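# Switch on the shaker holding four jars

## Task

Four jars already sit on the shaker; turn the shaker on. Its timer is already set to 20 seconds.

## Robot and tools

Robot: two arms, left_arm and right_arm, each ending in a two-finger gripper. Base poses in the scene frame: left_arm at (+0.040, +0.237, +0.021) m, quat_wxyz (+1.000, 0, 0, +0.012); right_arm at (-0.040, -0.369, +0.037) m, quat_wxyz (+1.000, 0, 0, -0.016). Names do not match image sides.

Frames: the scene frame has its origin at table-top height, halfway between the nominal bases, +z up, +x out over the table, left_arm toward +y. Every hand quantity of an arm (position, quaternion, velocities, Hand target, wrist-camera pose) is given in that arm's own base frame. Fixed cameras and the table use the scene frame. A gripper's fingers point along its +z; they open and close along its y. end_effector_position is the spot between the pads, roughly 1 cm short of the tips. Reported positions can be a few cm off, more at long reach.

Row format (used by all motion tools): 16 numbers, always both arms: x, y, z, qw, qx, qy, qz, opening for left_arm, then the same eight for right_arm. x, y, z are an absolute gripper position in metres, in that arm's base frame; the quaternion is absolute, w first, same frame. Opening runs from -1 (closed) to +1 (fully open, 0.094 m). To keep an arm still, repeat its pose from the last result before it stopped, plus its wanted opening, in every row; to hold an orientation, keep resending the same quaternion rather than the drifted reading. A 0 opening is a real command, so resend the current one to leave a gripper alone.

execute_actions(actions, cameras): actions is a list of up to 15 actions; each action is a list of up to 15 rows, one per 1/30 s step, a short list repeating its final row. Each target must lie within 0.6 m, along each gripper axis, of where that gripper was when the action began, or the action is rejected for both arms; a malformed action or a failing first action rejects the whole call. An empty list returns state plus all camera images and reports the scene number and the fields other results may omit. cameras: list of names, ["all"], [] or null.

move(target, speed, blend, opening_speed, grip_force, blocking, cameras): target is one 16-number row or a list of up to 15 rows (no 0.6 m rule), driven as straight-line paths, all arms finishing together, capped at 10 s total. speed: m/s, 0.002 to 2.9, default 0.25 (rotation up to twice that in rad/s), one value or one per target. blend: corner-rounding radius in m for lists; 0 means stop at each point. opening_speed: rate of opening change per second on the -1..+1 scale, at least 0.2. grip_force: newtons per pad, 10 to 50, one or one per arm; it persists, and low values close slowly. blocking=false returns after about 0.5 s while motion continues; a new move then replaces it. Paths ignore obstacles and the other arm; faster moves lag, stray and hit harder; avoid paths passing near an arm's own base. The result adds a move: line with the ending (done, off_target, moving, held, fault) and limits (paced = pose clipped, held = steps withheld). done means at rest within 10 mm and 2 degrees; neither done nor off_target tells you about contact.

wait(seconds 0 to 10, cameras): let time pass holding last commands; returns early if a running move finishes. stop(cameras): brake the running move. zoom_image(camera, region [x0, y0, x1, y1] in pixels, at most 504 by 504): closer look at the newest image of cam_high, cam_over, cam_left_wrist or cam_right_wrist. finished_scene(scene): ends the current scene for good; pass its number.

Results: per arm, end_effector_position and quat, Hand target (where the arm is actually being sent, possibly short of the command, especially orientation, which is clipped to 40 degrees from measured each step), Joint positions (last = measured opening in m), Joint velocities (may read within noise), Joint torques (include gravity, have offsets and noise; first three wrap at ±28 N m), grip_measured (same scale as opening, reads up to ~2.5 mm wide when empty), Tool commands, motor temperatures and step readings. Resting up to a few cm off a free-air command is normal.

Cameras: cam_high and cam_over fixed, two wrist cameras; each 896x504. Calibration numbers are approximate.

Cautions: nothing may fall or be left off the table. Avoid fast impacts, hard pushes on fixed or heavy things, arm-to-arm contact (including one gripper closing on the other's fingers), and loading a wrist-camera cable, which counts as the hand touching. Motors heat when holding, stretched or pushing at unreachable poses: MOTOR HOT at 75 °C, a fault folding the arm at 90 °C. Pressing a button: approach slowly, go only a little past contact, then return to the measured pose to release. Loose objects may occasionally be nudged by outside disturbances.

Each tool is called after "Call:" as name(argument=value, ...), one argument or row to a line, values as JSON.

## Session

Call:
execute_actions(
  actions=[],
)

Scene clock: 0.00 s.
left_arm: end_effector_position=(+0.2811, -0.1225, +0.2811) grip_measured=+1.000 end_effector_quat_wxyz=(+0.741, +0.063, +0.643, +0.180) | right_arm: end_effector_position=(+0.3486, +0.1738, +0.1734) grip_measured=+1.000 end_effector_quat_wxyz=(+0.682, -0.032, +0.718, +0.135)
Joint positions: left_arm=[-0.958 1.079 0.325 1.105 -1.074 0.647 0.094] | right_arm=[0.642 1.466 0.315 1.114 0.401 0.165 0.094]
Joint velocities: within noise
Joint torques (N m): no reading
Motor temperatures (°C): left_arm=[22 28 27 36 23 23 25] | right_arm=[25 29 30 37 25 24 27]
Heat: left arm: 36 °C; right arm: 37 °C.
Hand target: left_arm +0.2810, -0.1229, +0.2835; +0.743, +0.062, +0.642, +0.178 | right_arm +0.3490, +0.1740, +0.1739; +0.681, -0.033, +0.719, +0.134
Tool commands: left_gripper/opening=+1.0 right_gripper/opening=+1.0

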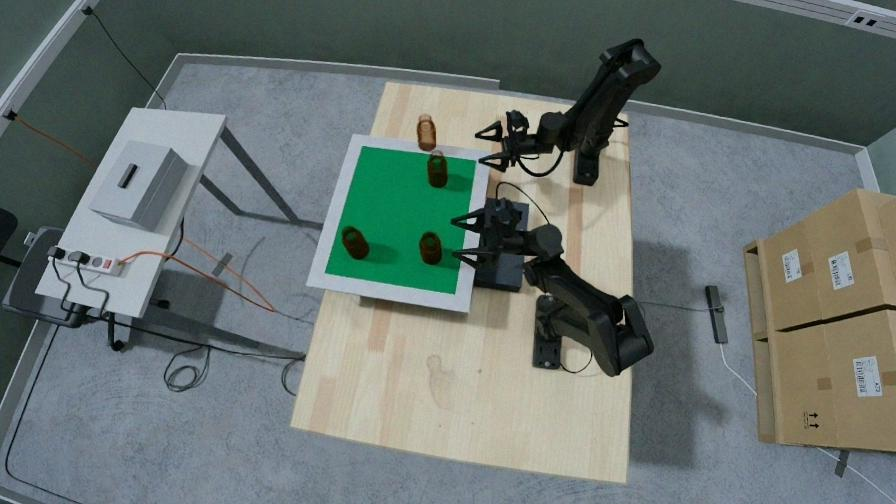

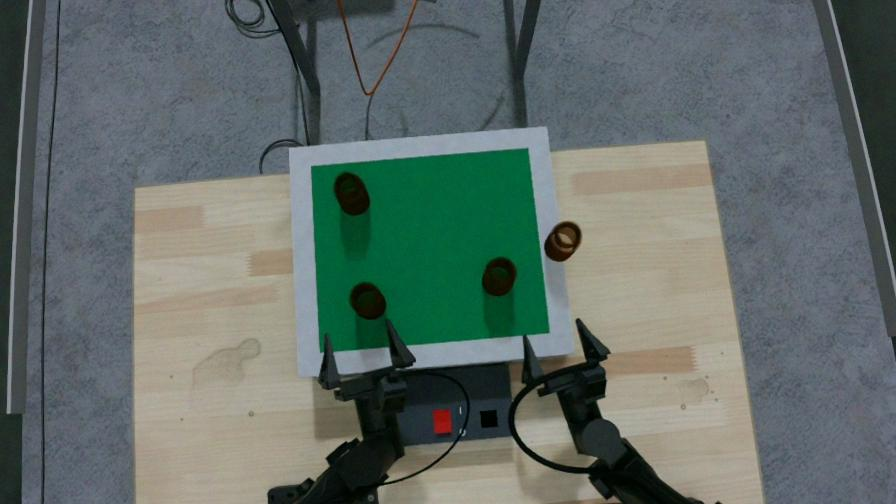

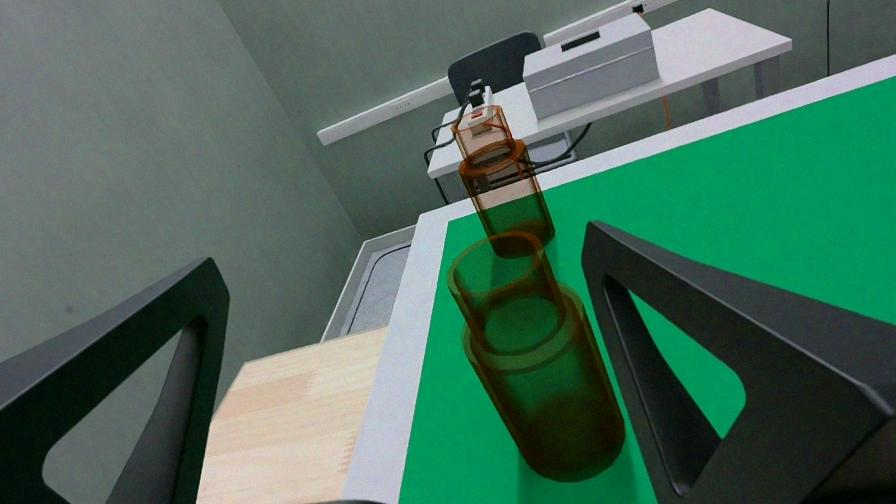

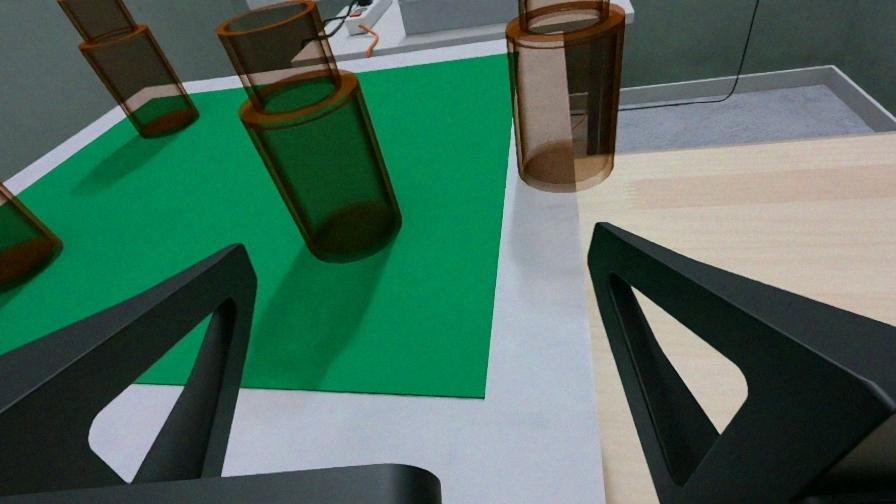

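Call:
zoom_image(
  camera="cam_over",
  region=[360, 340, 560, 460],
)

Call:
zoom_image(
  camera="cam_over",
  region=[280, 120, 620, 390],
)

Call:
zoom_image(
  camera="cam_high",
  region=[300, 80, 560, 320],
)

Call:
zoom_image(
  camera="cam_right_wrist",
  region=[200, 0, 700, 450],
)

Scaled by 2.520 from the camera's 896x504 image, which has a finer 1280x720 frame.

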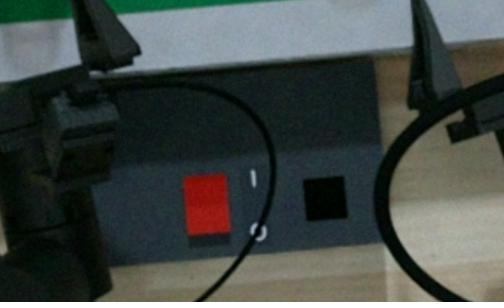

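Scaled by 1.482 from the camera's 896x504 image, which has a finer 1280x720 frame.

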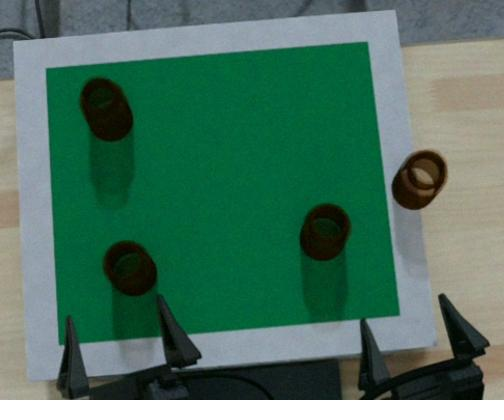

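Scaled by 1.938 from the camera's 896x504 image, which has a finer 1280x720 frame.

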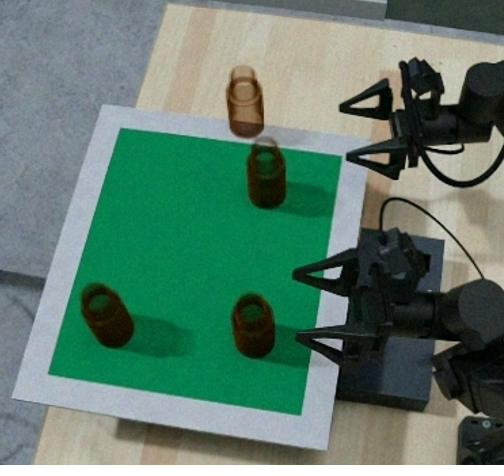

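Scaled by 1.008 from the camera's 896x504 image, which has a finer 1280x720 frame.

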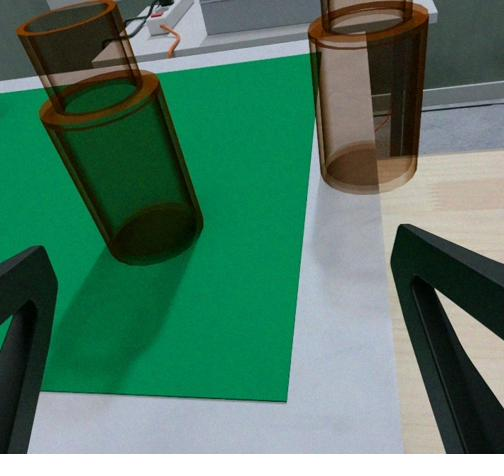

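Call:
move(
  target=[0.281,-0.1229,0.2835,0.743,0.062,0.642,0.178,1,0.395,0.104,0.190,0.600,-0.138,0.781,0.106,1],
  cameras=["cam_over","cam_right_wrist","cam_left_wrist","cam_high"],
)

Call:
zoom_image(
  camera="cam_over",
  region=[440, 200, 640, 350],
)

Scene clock: 82.70 s.
left_arm: end_effector_position=(+0.2811, -0.1225, +0.2811) grip_measured=+1.000 end_effector_quat_wxyz=(+0.741, +0.063, +0.643, +0.180) | right_arm: end_effector_position=(+0.3944, +0.1024, +0.1832) grip_measured=+1.000 end_effector_quat_wxyz=(+0.606, -0.130, +0.779, +0.101)
Joint positions: left_arm=[-0.958 1.079 0.325 1.105 -1.074 0.647 0.094] | right_arm=[0.192 1.294 0.524 0.519 -0.134 -0.035 0.094]
Joint torques (N m): left_arm=[-0.14 -2.17 6.72 1.42 0.16 0] | right_arm=[-0.46 -5.9 9.91 1.66 -0.17 -0.07]
Motor temperatures (°C): left_arm=[21 27 28 40 23 22 25] | right_arm=[25 29 30 42 24 24 26]
Heat: left arm: 40 °C; right arm: 42 °C.
Hand target: left_arm +0.2810, -0.1229, +0.2835; +0.743, +0.062, +0.642, +0.178 | right_arm +0.3953, +0.1029, +0.1895; +0.601, -0.135, +0.781, +0.103
Off the commanded pose: left_arm 0.002 m, 0 deg | right_arm 0.007 m, 1 deg.
move: done
camera_calibration:
cam_right_wrist: T_world_to_cam=[[0.267006, -0.963695, -0.000305852, -0.0120992], [-0.778849, -0.215605, -0.58899, 0.442894], [0.56754, 0.157502, -0.80814, 0.0274648], [0, 0, 0, 1]] pos_world=[0.332591, 0.0795045, 0.283052]

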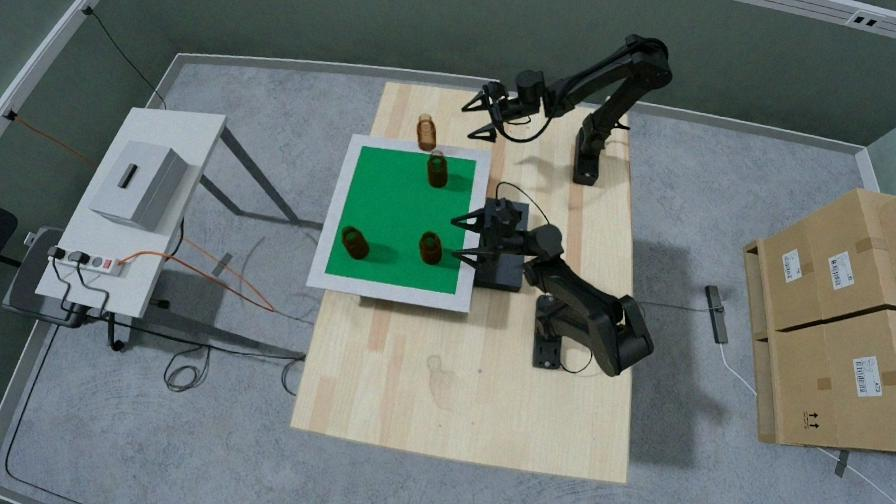

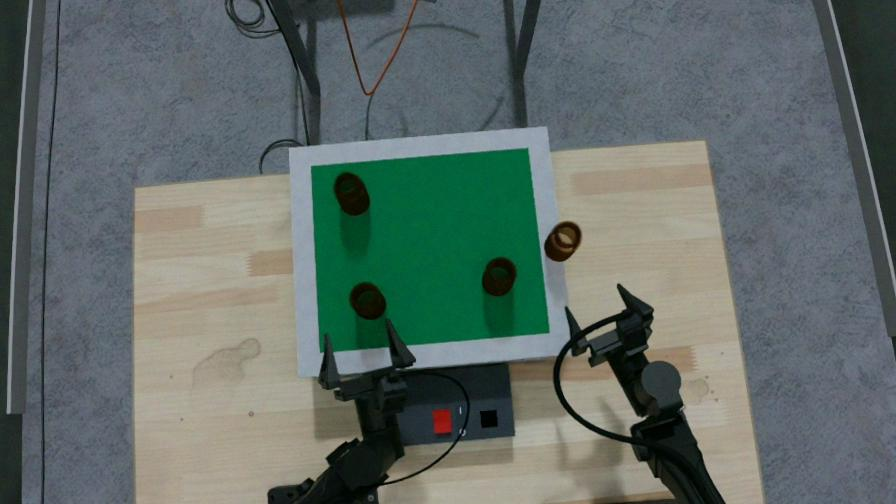

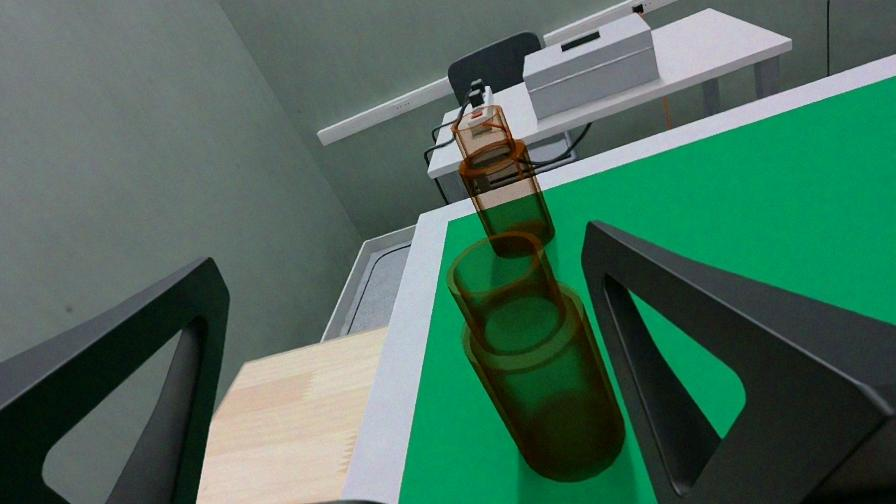

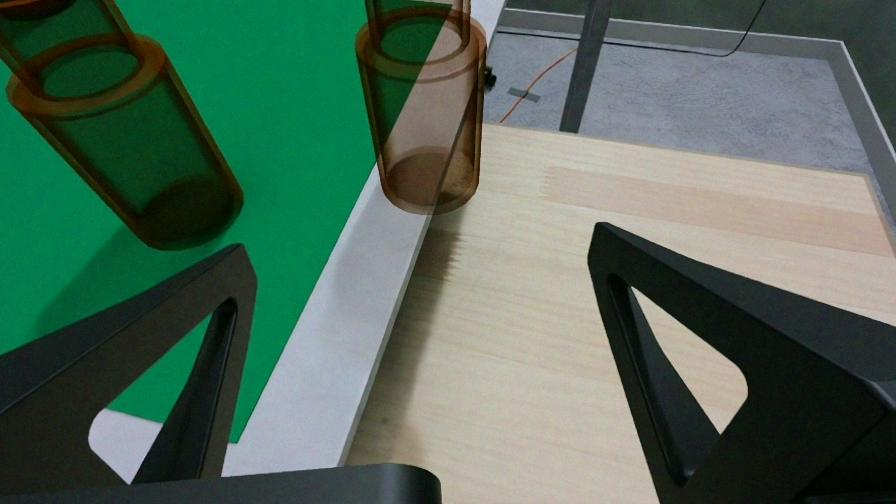

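Scaled by 2.520 from the camera's 896x504 image, which has a finer 1280x720 frame.

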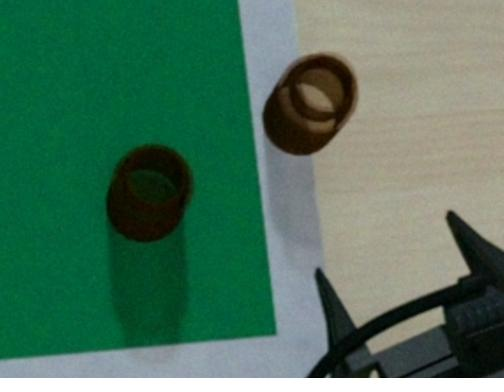

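Call:
move(
  target=[
    [0.281,-0.1229,0.2835,0.743,0.062,0.642,0.178,1,0.499,0.139,0.166,0.600,-0.138,0.781,0.106,1],
  ],
  speed=0.12,
  cameras=["cam_over","cam_right_wrist"],
)

Scene clock: 98.67 s.
left_arm: end_effector_position=(+0.2811, -0.1225, +0.2811) grip_measured=+1.000 end_effector_quat_wxyz=(+0.741, +0.063, +0.643, +0.180) | right_arm: end_effector_position=(+0.4871, +0.1369, +0.1515) grip_measured=+1.000 end_effector_quat_wxyz=(+0.577, -0.142, +0.797, +0.107)
Joint positions: left_arm=[-0.958 1.079 0.325 1.105 -1.074 0.647 0.094] | right_arm=[0.228 1.743 0.87 0.554 -0.125 -0.035 0.094]
Joint torques (N m): left_arm=[-0.1 -2.06 6.67 1.41 0.15 -0.01] | right_arm=[0.34 -7.31 9.33 2.61 0.05 0.04]
Heat: left arm: 40 °C; right arm: 43 °C.
Hand target: left_arm +0.2810, -0.1229, +0.2835; +0.743, +0.062, +0.642, +0.178 | right_arm +0.4974, +0.1394, +0.1654; +0.599, -0.139, +0.781, +0.106
Off the commanded pose: left_arm 0.002 m, 0 deg | right_arm 0.019 m, 3 deg.
move: off_target (right_arm)
camera_calibration:
cam_right_wrist: T_world_to_cam=[[0.292316, -0.956318, -0.00271087, -0.0166213], [-0.809462, -0.245915, -0.533196, 0.514444], [0.509238, 0.158056, -0.845988, -0.0222094], [0, 0, 0, 1]] pos_world=[0.432591, 0.114124, 0.255465]
Images, in order (width x height): cam_over 896x504, cam_right_wrist 896x504.

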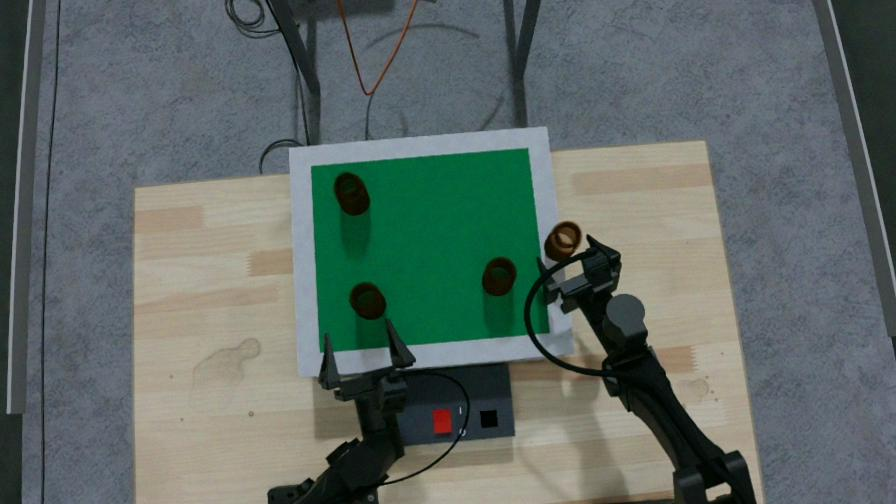

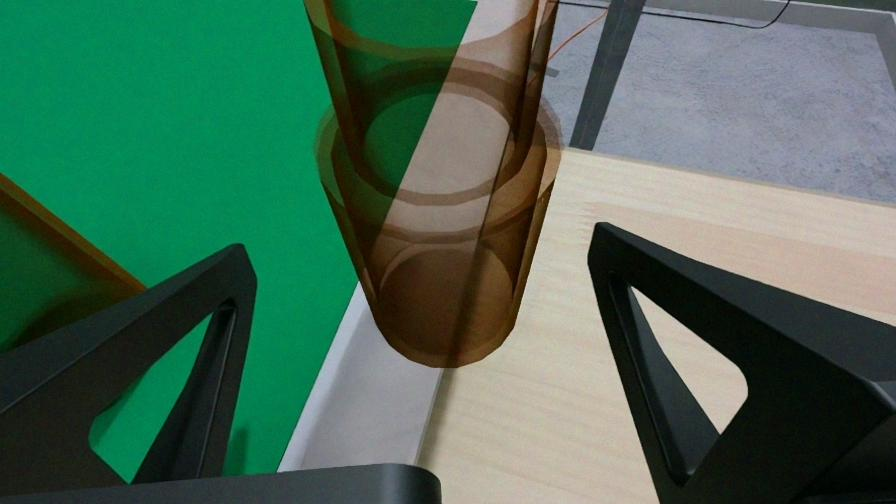

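Call:
move(
  target=[
    [0.281,-0.1229,0.2835,0.743,0.062,0.642,0.178,1,0.513,0.134,0.177,0.600,-0.138,0.781,0.106,1],
    [0.281,-0.1229,0.2835,0.743,0.062,0.642,0.178,1,0.513,0.134,0.177,0.600,-0.138,0.781,0.106,0.18],
  ],
  speed=0.1,
  opening_speed=0.5,
  grip_force=20,
  cameras=["cam_right_wrist"],
)

Scene clock: 117.90 s.
left_arm: end_effector_position=(+0.2811, -0.1225, +0.2811) grip_measured=+1.000 end_effector_quat_wxyz=(+0.741, +0.063, +0.643, +0.180) | right_arm: end_effector_position=(+0.5069, +0.1338, +0.1780) grip_measured=+0.182 end_effector_quat_wxyz=(+0.602, -0.136, +0.779, +0.104)
Joint positions: left_arm=[-0.958 1.079 0.325 1.105 -1.074 0.647 0.094] | right_arm=[0.212 1.763 0.952 0.554 -0.128 -0.035 0.056]
Joint torques (N m): left_arm=[-0.03 -2.17 6.71 1.45 0.16 0] | right_arm=[-0.5 -7.47 9.4 2.08 -0.12 0]
Heat: left arm: 40 °C; right arm: 45 °C.
Hand target: left_arm +0.2810, -0.1229, +0.2835; +0.743, +0.062, +0.642, +0.178 | right_arm +0.5129, +0.1344, +0.1764; +0.600, -0.138, +0.781, +0.106
Off the commanded pose: left_arm 0.002 m, 0 deg | right_arm 0.006 m, 0 deg.
grip_force (N): 20, 20
move: done
camera_calibration:
cam_right_wrist: T_world_to_cam=[[0.280493, -0.959856, 0.000804108, -0.0194184], [-0.779063, -0.22815, -0.58396, 0.535041], [0.5607, 0.16317, -0.811782, -0.0421346], [0, 0, 0, 1]] pos_world=[0.445902, 0.110306, 0.278254]
Images, in order (width x height): cam_right_wrist 896x504.

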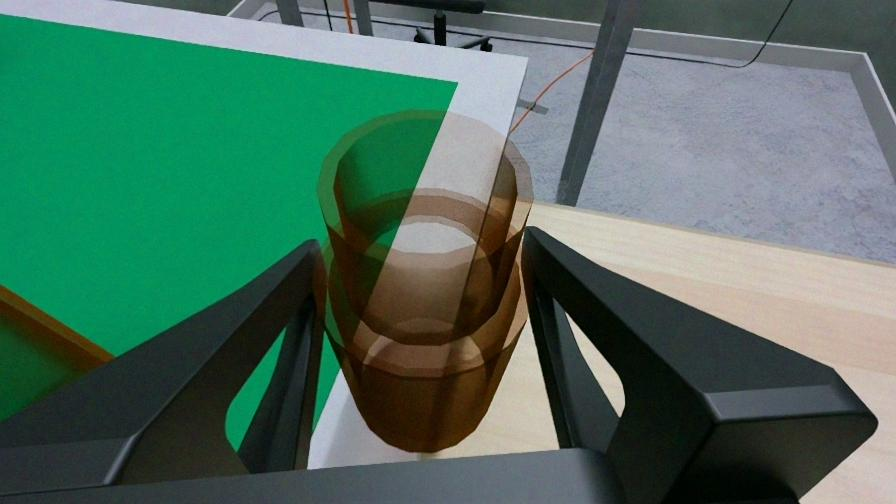

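Call:
move(
  target=[
    [0.281,-0.1229,0.2835,0.743,0.062,0.642,0.178,1,0.513,0.134,0.177,0.600,-0.138,0.781,0.106,0.4],
    [0.281,-0.1229,0.2835,0.743,0.062,0.642,0.178,1,0.512,0.134,0.160,0.600,-0.138,0.781,0.106,0.4],
    [0.281,-0.1229,0.2835,0.743,0.062,0.642,0.178,1,0.512,0.134,0.160,0.600,-0.138,0.781,0.106,-0.05],
  ],
  speed=0.06,
  opening_speed=0.6,
  grip_force=25,
  cameras=["cam_right_wrist"],
)

Scene clock: 131.47 s.
left_arm: end_effector_position=(+0.2811, -0.1225, +0.2811) grip_measured=+1.000 end_effector_quat_wxyz=(+0.741, +0.063, +0.643, +0.180) | right_arm: end_effector_position=(+0.5092, +0.1343, +0.1643) grip_measured=+0.155 end_effector_quat_wxyz=(+0.594, -0.135, +0.786, +0.105)
Joint positions: left_arm=[-0.958 1.079 0.325 1.105 -1.074 0.647 0.094] | right_arm=[0.212 1.795 0.952 0.565 -0.128 -0.032 0.054]
Joint torques (N m): left_arm=[-0.14 -2.14 6.64 1.42 0.13 0] | right_arm=[-0.46 -7.75 5.91 2.61 -0.12 -0.02]
Heat: left arm: 40 °C; right arm: 46 °C.
Hand target: left_arm +0.2810, -0.1229, +0.2835; +0.743, +0.062, +0.642, +0.178 | right_arm +0.5116, +0.1337, +0.1604; +0.600, -0.136, +0.781, +0.106
Off the commanded pose: left_arm 0.002 m, 0 deg | right_arm 0.005 m, 1 deg.
grip_force (N): 25, 25
move: done
camera_calibration:
cam_right_wrist: T_world_to_cam=[[0.279706, -0.960079, -0.00364629, -0.0184428], [-0.791889, -0.228555, -0.566281, 0.532615], [0.542841, 0.16128, -0.824204, -0.0432961], [0, 0, 0, 1]] pos_world=[0.450434, 0.111008, 0.265858]
Images, in order (width x height): cam_right_wrist 896x504.

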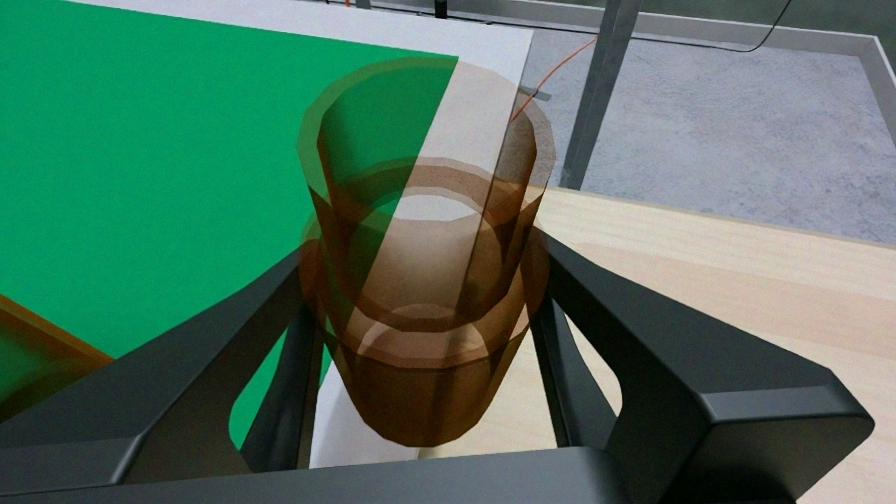

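Call:
move(
  target=[
    [0.281,-0.1229,0.2835,0.743,0.062,0.642,0.178,1,0.512,0.134,0.225,0.600,-0.138,0.781,0.106,-0.05],
    [0.281,-0.1229,0.2835,0.743,0.062,0.642,0.178,1,0.610,0.155,0.225,0.600,-0.138,0.781,0.106,-0.05],
    [0.281,-0.1229,0.2835,0.743,0.062,0.642,0.178,1,0.623,0.244,0.225,0.572,-0.271,0.745,0.208,-0.05],
  ],
  speed=0.12,
  blend=[0.02,0.03,0],
  cameras=["cam_right_wrist","cam_over","cam_high"],
)

Scene clock: 159.67 s.
left_arm: end_effector_position=(+0.2811, -0.1225, +0.2811) grip_measured=+1.000 end_effector_quat_wxyz=(+0.741, +0.063, +0.643, +0.180) | right_arm: end_effector_position=(+0.6217, +0.2386, +0.2249) grip_measured=+0.154 end_effector_quat_wxyz=(+0.578, -0.260, +0.747, +0.202)
Joint positions: left_arm=[-0.958 1.079 0.325 1.105 -1.074 0.647 0.094] | right_arm=[0.26 2.245 1.863 0.106 -0.398 -0.107 0.054]
Joint torques (N m): left_arm=[-0.12 -2.15 6.67 1.41 0.14 0.02] | right_arm=[0.2 -12.34 11.63 1.87 -0.28 -0.08]
Motor temperatures (°C): left_arm=[21 26 28 40 22 22 24] | right_arm=[24 30 32 50 24 24 26]
Heat: left arm: 40 °C; right arm: 50 °C.
Hand target: left_arm +0.2810, -0.1229, +0.2835; +0.743, +0.062, +0.642, +0.178 | right_arm +0.6237, +0.2447, +0.2231; +0.572, -0.269, +0.746, +0.210
Off the commanded pose: left_arm 0.002 m, 0 deg | right_arm 0.006 m, 2 deg.
grip_force (N): 25, 25
move: done
camera_calibration:
cam_right_wrist: T_world_to_cam=[[0.573335, -0.819317, -0.00264211, -0.165893], [-0.665404, -0.463745, -0.58496, 0.661573], [0.478042, 0.337136, -0.811058, -0.0758301], [0, 0, 0, 1]] pos_world=[0.571576, 0.196447, 0.325053]
Images, in order (width x height): cam_high 896x504, cam_over 896x504, cam_right_wrist 896x504.

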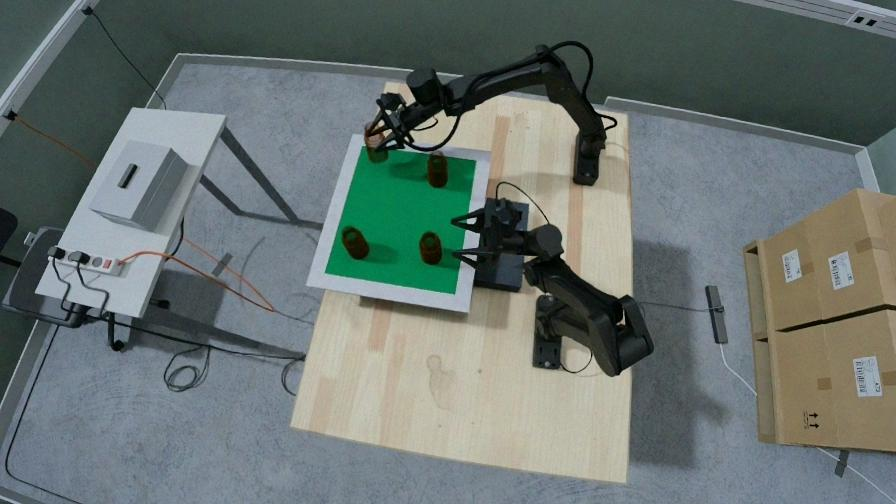

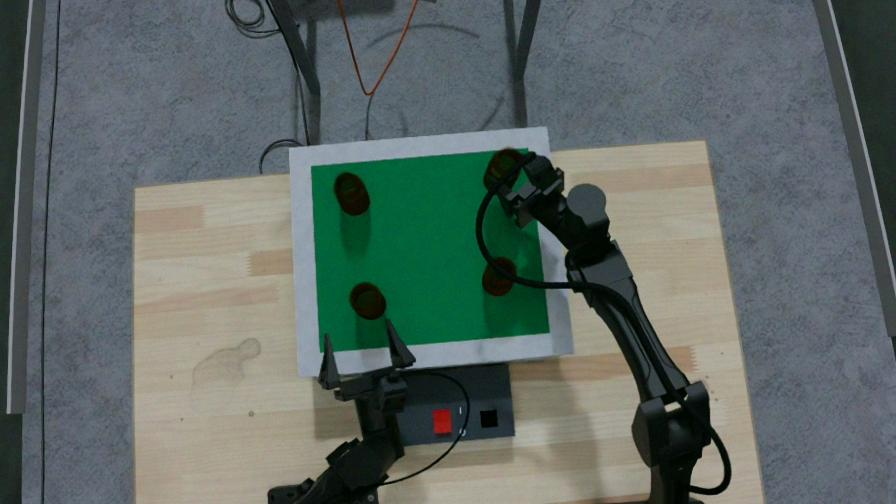

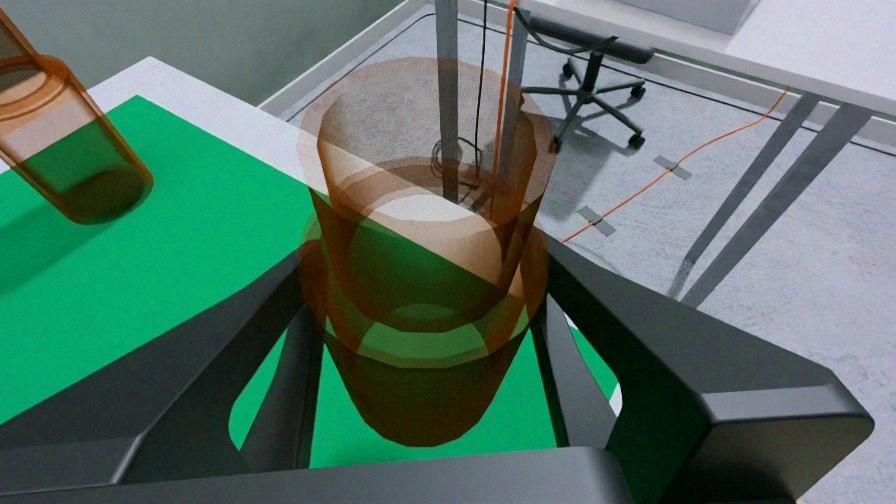

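Call:
zoom_image(
  camera="cam_high",
  region=[350, 60, 500, 200],
)

Call:
zoom_image(
  camera="cam_over",
  region=[440, 130, 600, 310],
)

Scaled by 3.360 from the camera's 896x504 image, which has a finer 1280x720 frame.

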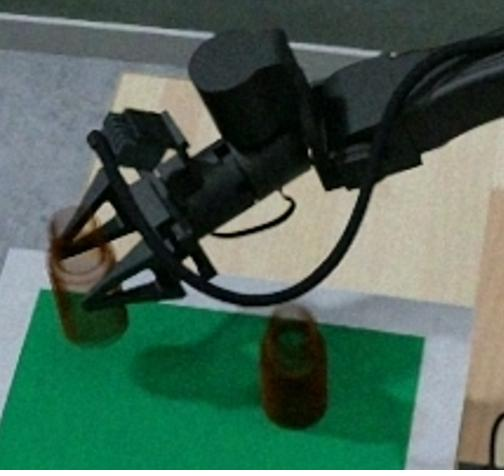

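Scaled by 2.800 from the camera's 896x504 image, which has a finer 1280x720 frame.

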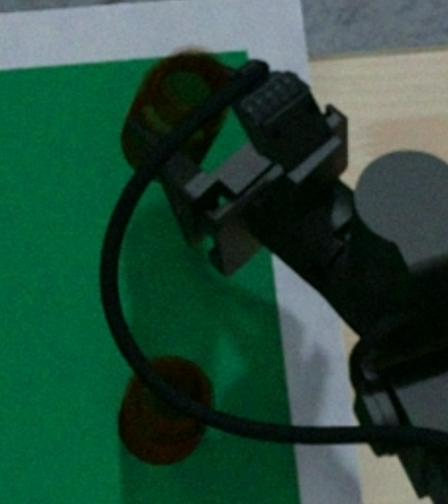

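Call:
move(
  target=[
    [0.22,0.10,0.30,0.707,0,0.707,0,1,0.60,0.16,0.31,0.600,-0.138,0.781,0.106,-0.05],
    [0.22,0.10,0.30,0.707,0,0.707,0,1,0.43,0.16,0.31,0.600,-0.138,0.781,0.106,-0.05],
    [0.22,0.10,0.30,0.707,0,0.707,0,1,0.38,0.25,0.31,0.607,-0.069,0.790,0.053,-0.05],
    [0.22,0.10,0.30,0.707,0,0.707,0,1,0.414,0.371,0.27,0.607,-0.069,0.790,0.053,-0.05],
  ],
  speed=0.13,
  blend=[0.03,0.04,0.04,0],
  cameras=["cam_right_wrist","cam_over","cam_high"],
)

Call:
zoom_image(
  camera="cam_over",
  region=[280, 180, 620, 450],
)

Call:
zoom_image(
  camera="cam_high",
  region=[350, 100, 600, 320],
)

Scene clock: 235.07 s.
left_arm: end_effector_position=(+0.2178, +0.1010, +0.2906) grip_measured=+1.000 end_effector_quat_wxyz=(+0.705, -0.025, +0.708, -0.018) | right_arm: end_effector_position=(+0.4056, +0.3669, +0.2517) grip_measured=+0.154 end_effector_quat_wxyz=(+0.588, -0.106, +0.801, +0.038)
Joint positions: left_arm=[1.2 0.498 0.448 0.038 1.19 -0.049 0.094] | right_arm=[0.95 1.86 1.475 -0.03 0.709 0.214 0.054]
Joint torques (N m): left_arm=[-0.64 2.09 9.01 1.79 0.1 -0.06] | right_arm=[0.06 -9.66 11.4 2.35 0.46 0.11]
Heat: left arm: 39 °C; right arm: 46 °C.
Hand target: left_arm +0.2184, +0.0976, +0.3027; +0.711, -0.006, +0.703, -0.012 | right_arm +0.4120, +0.3704, +0.2713; +0.609, -0.079, +0.787, +0.050
Off the commanded pose: left_arm 0.010 m, 4 deg | right_arm 0.021 m, 5 deg.
grip_force (N): 25, 25
move: off_target (left_arm, right_arm)
camera_calibration:
cam_right_wrist: T_world_to_cam=[[0.155054, -0.985725, 0.0656098, 0.276782], [-0.825756, -0.165775, -0.539116, 0.537164], [0.542297, 0.0294147, -0.839672, 0.0999628], [0, 0, 0, 1]] pos_world=[0.34644, 0.358939, 0.35537]
Images, in order (width x height): cam_high 896x504, cam_over 896x504, cam_right_wrist 896x504.

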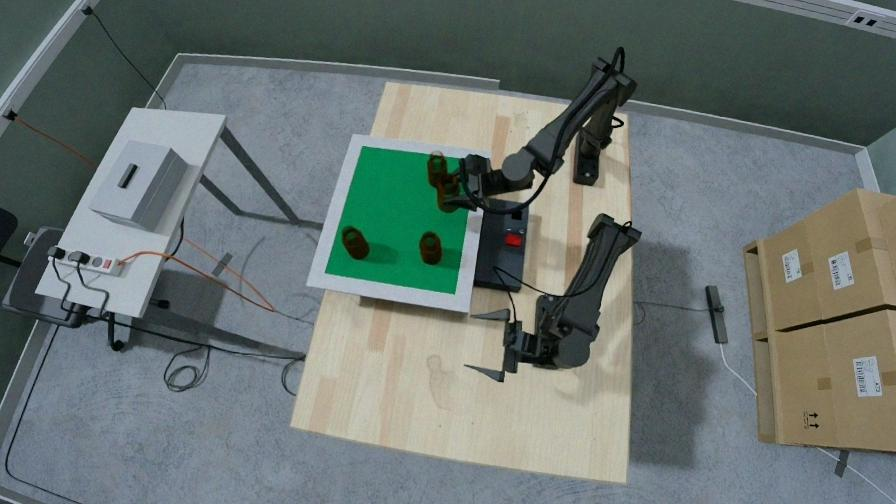

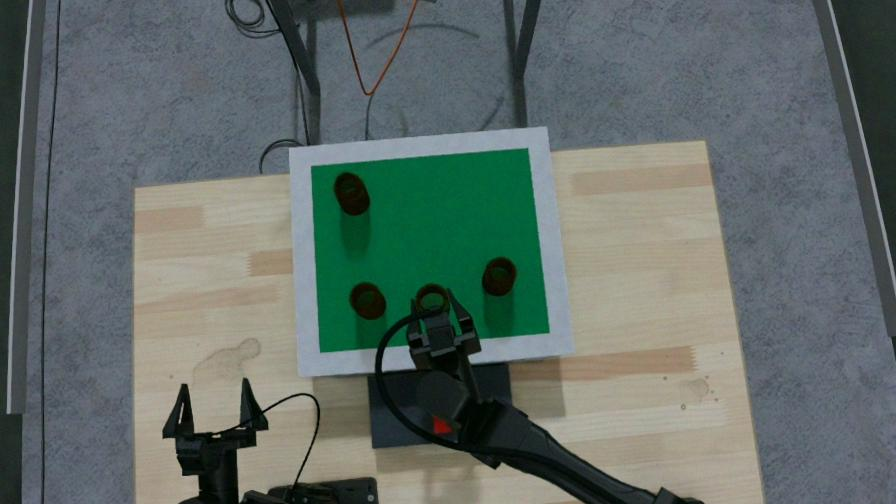

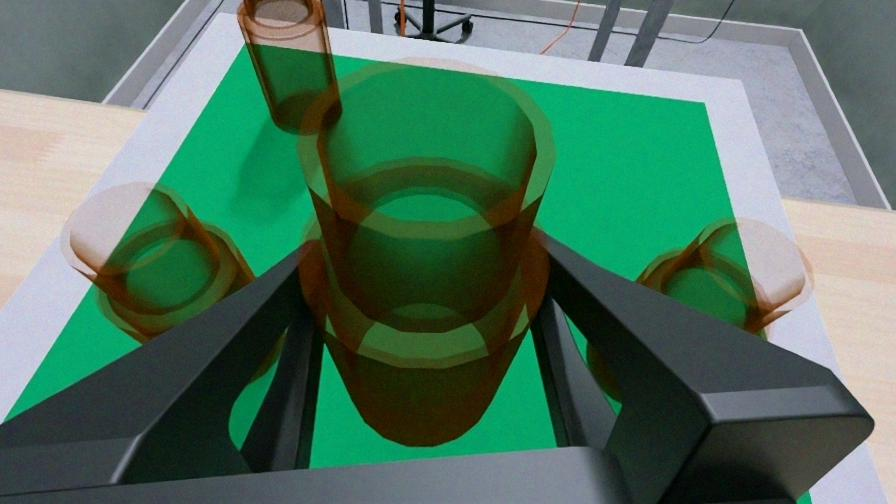

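Scaled by 1.482 from the camera's 896x504 image, which has a finer 1280x720 frame.

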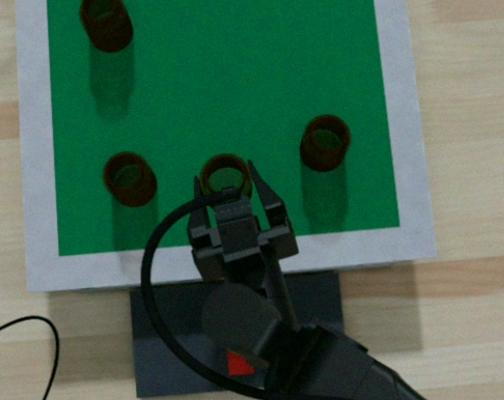

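Scaled by 2.016 from the camera's 896x504 image, which has a finer 1280x720 frame.

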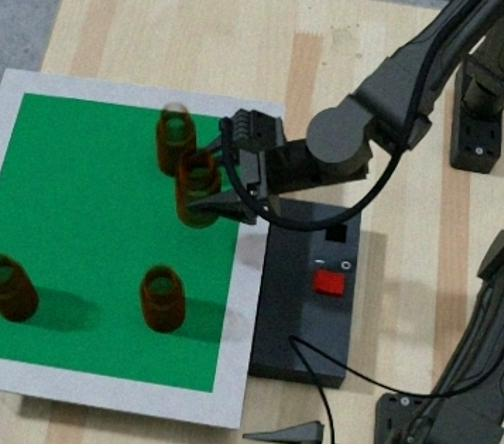

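Call:
move(
  target=[0.22,0.10,0.30,0.707,0,0.707,0,1,0.412,0.368,0.192,0.626,-0.081,0.773,0.066,-0.05],
  speed=0.08,
  cameras=["cam_right_wrist","cam_over","cam_high"],
)

Call:
zoom_image(
  camera="cam_high",
  region=[350, 100, 600, 320],
)

Scene clock: 250.80 s.
left_arm: end_effector_position=(+0.2185, +0.1027, +0.2889) grip_measured=+1.000 end_effector_quat_wxyz=(+0.704, -0.014, +0.710, -0.007) | right_arm: end_effector_position=(+0.4069, +0.3674, +0.1912) grip_measured=+0.154 end_effector_quat_wxyz=(+0.612, -0.093, +0.784, +0.057)
Joint positions: left_arm=[1.2 0.508 0.448 0.038 1.19 -0.009 0.094] | right_arm=[0.949 1.926 1.243 0.353 0.709 0.194 0.054]
Joint torques (N m): left_arm=[-0.54 1.83 9.51 1.52 -0.04 0.07] | right_arm=[-0.49 -9.74 5.76 2.75 0.16 -0.05]
Motor temperatures (°C): left_arm=[21 25 30 39 22 22 24] | right_arm=[24 35 34 48 24 24 26]
Heat: left arm: 39 °C; right arm: 48 °C.
Hand target: left_arm +0.2189, +0.1015, +0.2997; +0.707, -0.003, +0.707, +0.002 | right_arm +0.4111, +0.3676, +0.1922; +0.625, -0.081, +0.774, +0.065
Off the commanded pose: left_arm 0.012 m, 2 deg | right_arm 0.005 m, 3 deg.
grip_force (N): 25, 25
move: off_target (left_arm, right_arm)
camera_calibration:
cam_right_wrist: T_world_to_cam=[[0.156606, -0.987378, 0.0236343, 0.289003], [-0.794669, -0.140178, -0.590637, 0.49353], [0.586495, 0.0737158, -0.806591, 0.00779502], [0, 0, 0, 1]] pos_world=[0.342362, 0.353963, 0.290954]
Images, in order (width x height): cam_high 896x504, cam_over 896x504, cam_right_wrist 896x504.

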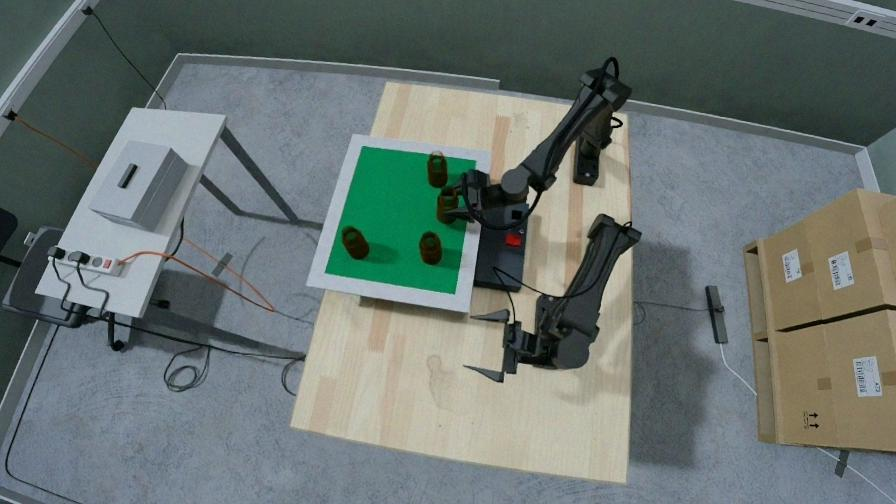

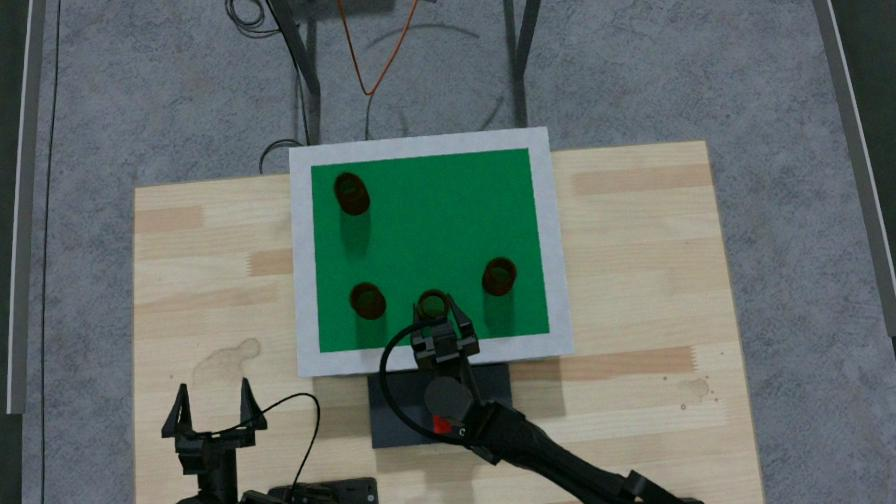

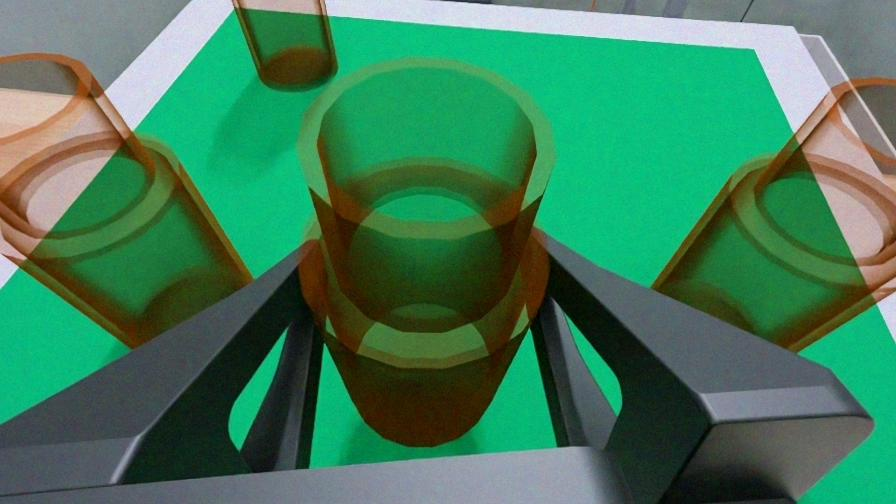

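Scaled by 2.016 from the camera's 896x504 image, which has a finer 1280x720 frame.

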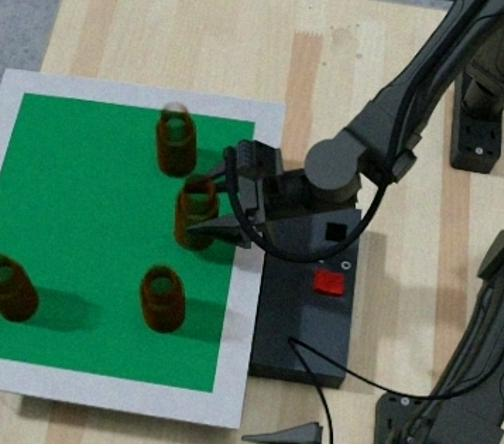

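Call:
move(
  target=[0.22,0.10,0.30,0.707,0,0.707,0,1,0.412,0.368,0.167,0.631,-0.074,0.770,0.058,-0.05],
  speed=0.03,
  cameras=["cam_right_wrist"],
)

Scene clock: 259.33 s.
left_arm: end_effector_position=(+0.2193, +0.1013, +0.2889) grip_measured=+1.000 end_effector_quat_wxyz=(+0.704, -0.012, +0.710, -0.009) | right_arm: end_effector_position=(+0.4095, +0.3688, +0.1683) grip_measured=+0.154 end_effector_quat_wxyz=(+0.616, -0.088, +0.781, +0.057)
Joint positions: left_arm=[1.193 0.508 0.448 0.038 1.189 -0.008 0.094] | right_arm=[0.949 1.981 1.208 0.456 0.719 0.192 0.054]
Joint torques (N m): left_arm=[-0.64 1.73 9.57 1.53 0 0.03] | right_arm=[0.1 -9.72 5.39 2.76 0.35 -0.06]
Heat: left arm: 39 °C; right arm: 50 °C.
Hand target: left_arm +0.2196, +0.1000, +0.2998; +0.707, +0.000, +0.707, +0.000 | right_arm +0.4114, +0.3675, +0.1671; +0.629, -0.074, +0.772, +0.058
Off the commanded pose: left_arm 0.011 m, 2 deg | right_arm 0.003 m, 3 deg.
grip_force (N): 25, 25
move: off_target (left_arm, right_arm)
camera_calibration:
cam_right_wrist: T_world_to_cam=[[0.14811, -0.988799, 0.0184252, 0.295438], [-0.789922, -0.12949, -0.59938, 0.477779], [0.595052, 0.0742199, -0.800253, -0.0169658], [0, 0, 0, 1]] pos_world=[0.343746, 0.355255, 0.267351]
Images, in order (width x height): cam_right_wrist 896x504.

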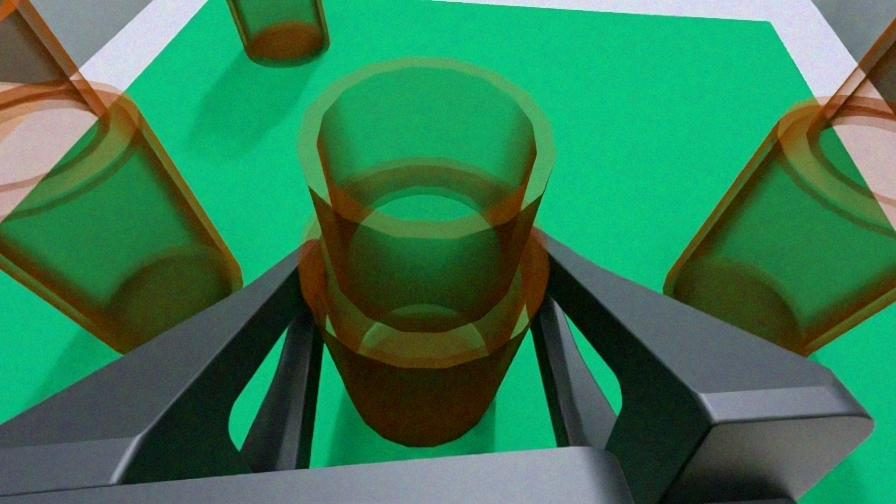

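Call:
move(
  target=[
    [0.22,0.10,0.30,0.707,0,0.707,0,1,0.412,0.368,0.159,0.631,-0.074,0.770,0.058,-0.05],
  ],
  speed=0.015,
  cameras=["cam_right_wrist"],
)

Scene clock: 265.97 s.
left_arm: end_effector_position=(+0.2193, +0.1013, +0.2889) grip_measured=+1.000 end_effector_quat_wxyz=(+0.704, -0.012, +0.710, -0.009) | right_arm: end_effector_position=(+0.4111, +0.3686, +0.1682) grip_measured=+0.154 end_effector_quat_wxyz=(+0.624, -0.081, +0.775, +0.059)
Joint positions: left_arm=[1.193 0.508 0.448 0.038 1.189 -0.008 0.094] | right_arm=[0.949 1.993 1.2 0.502 0.729 0.188 0.054]
Joint torques (N m): left_arm=[-0.69 1.72 9.42 1.55 -0.02 0.04] | right_arm=[0.17 -9.22 5.05 2.59 0.24 -0.02]
Heat: left arm: 38 °C; right arm: 51 °C.
Hand target: left_arm +0.2197, +0.0998, +0.2998; +0.707, +0.000, +0.707, +0.000 | right_arm +0.4119, +0.3678, +0.1594; +0.630, -0.074, +0.771, +0.058
Off the commanded pose: left_arm 0.011 m, 2 deg | right_arm 0.009 m, 1 deg.
grip_force (N): 25, 25
move: off_target (left_arm)
camera_calibration:
cam_right_wrist: T_world_to_cam=[[0.13877, -0.990304, 0.00633758, 0.301362], [-0.77969, -0.113198, -0.615849, 0.471566], [0.610595, 0.0805198, -0.787839, -0.0287622], [0, 0, 0, 1]] pos_world=[0.343418, 0.354136, 0.265843]
Images, in order (width x height): cam_right_wrist 896x504.

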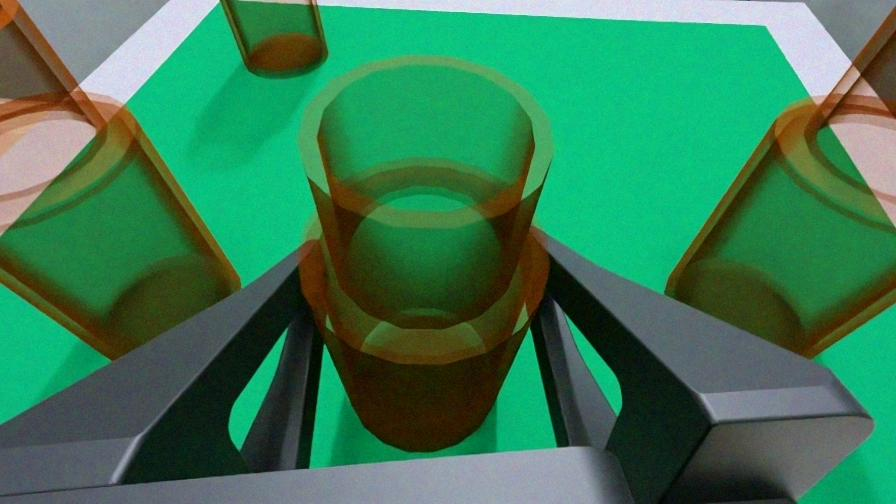

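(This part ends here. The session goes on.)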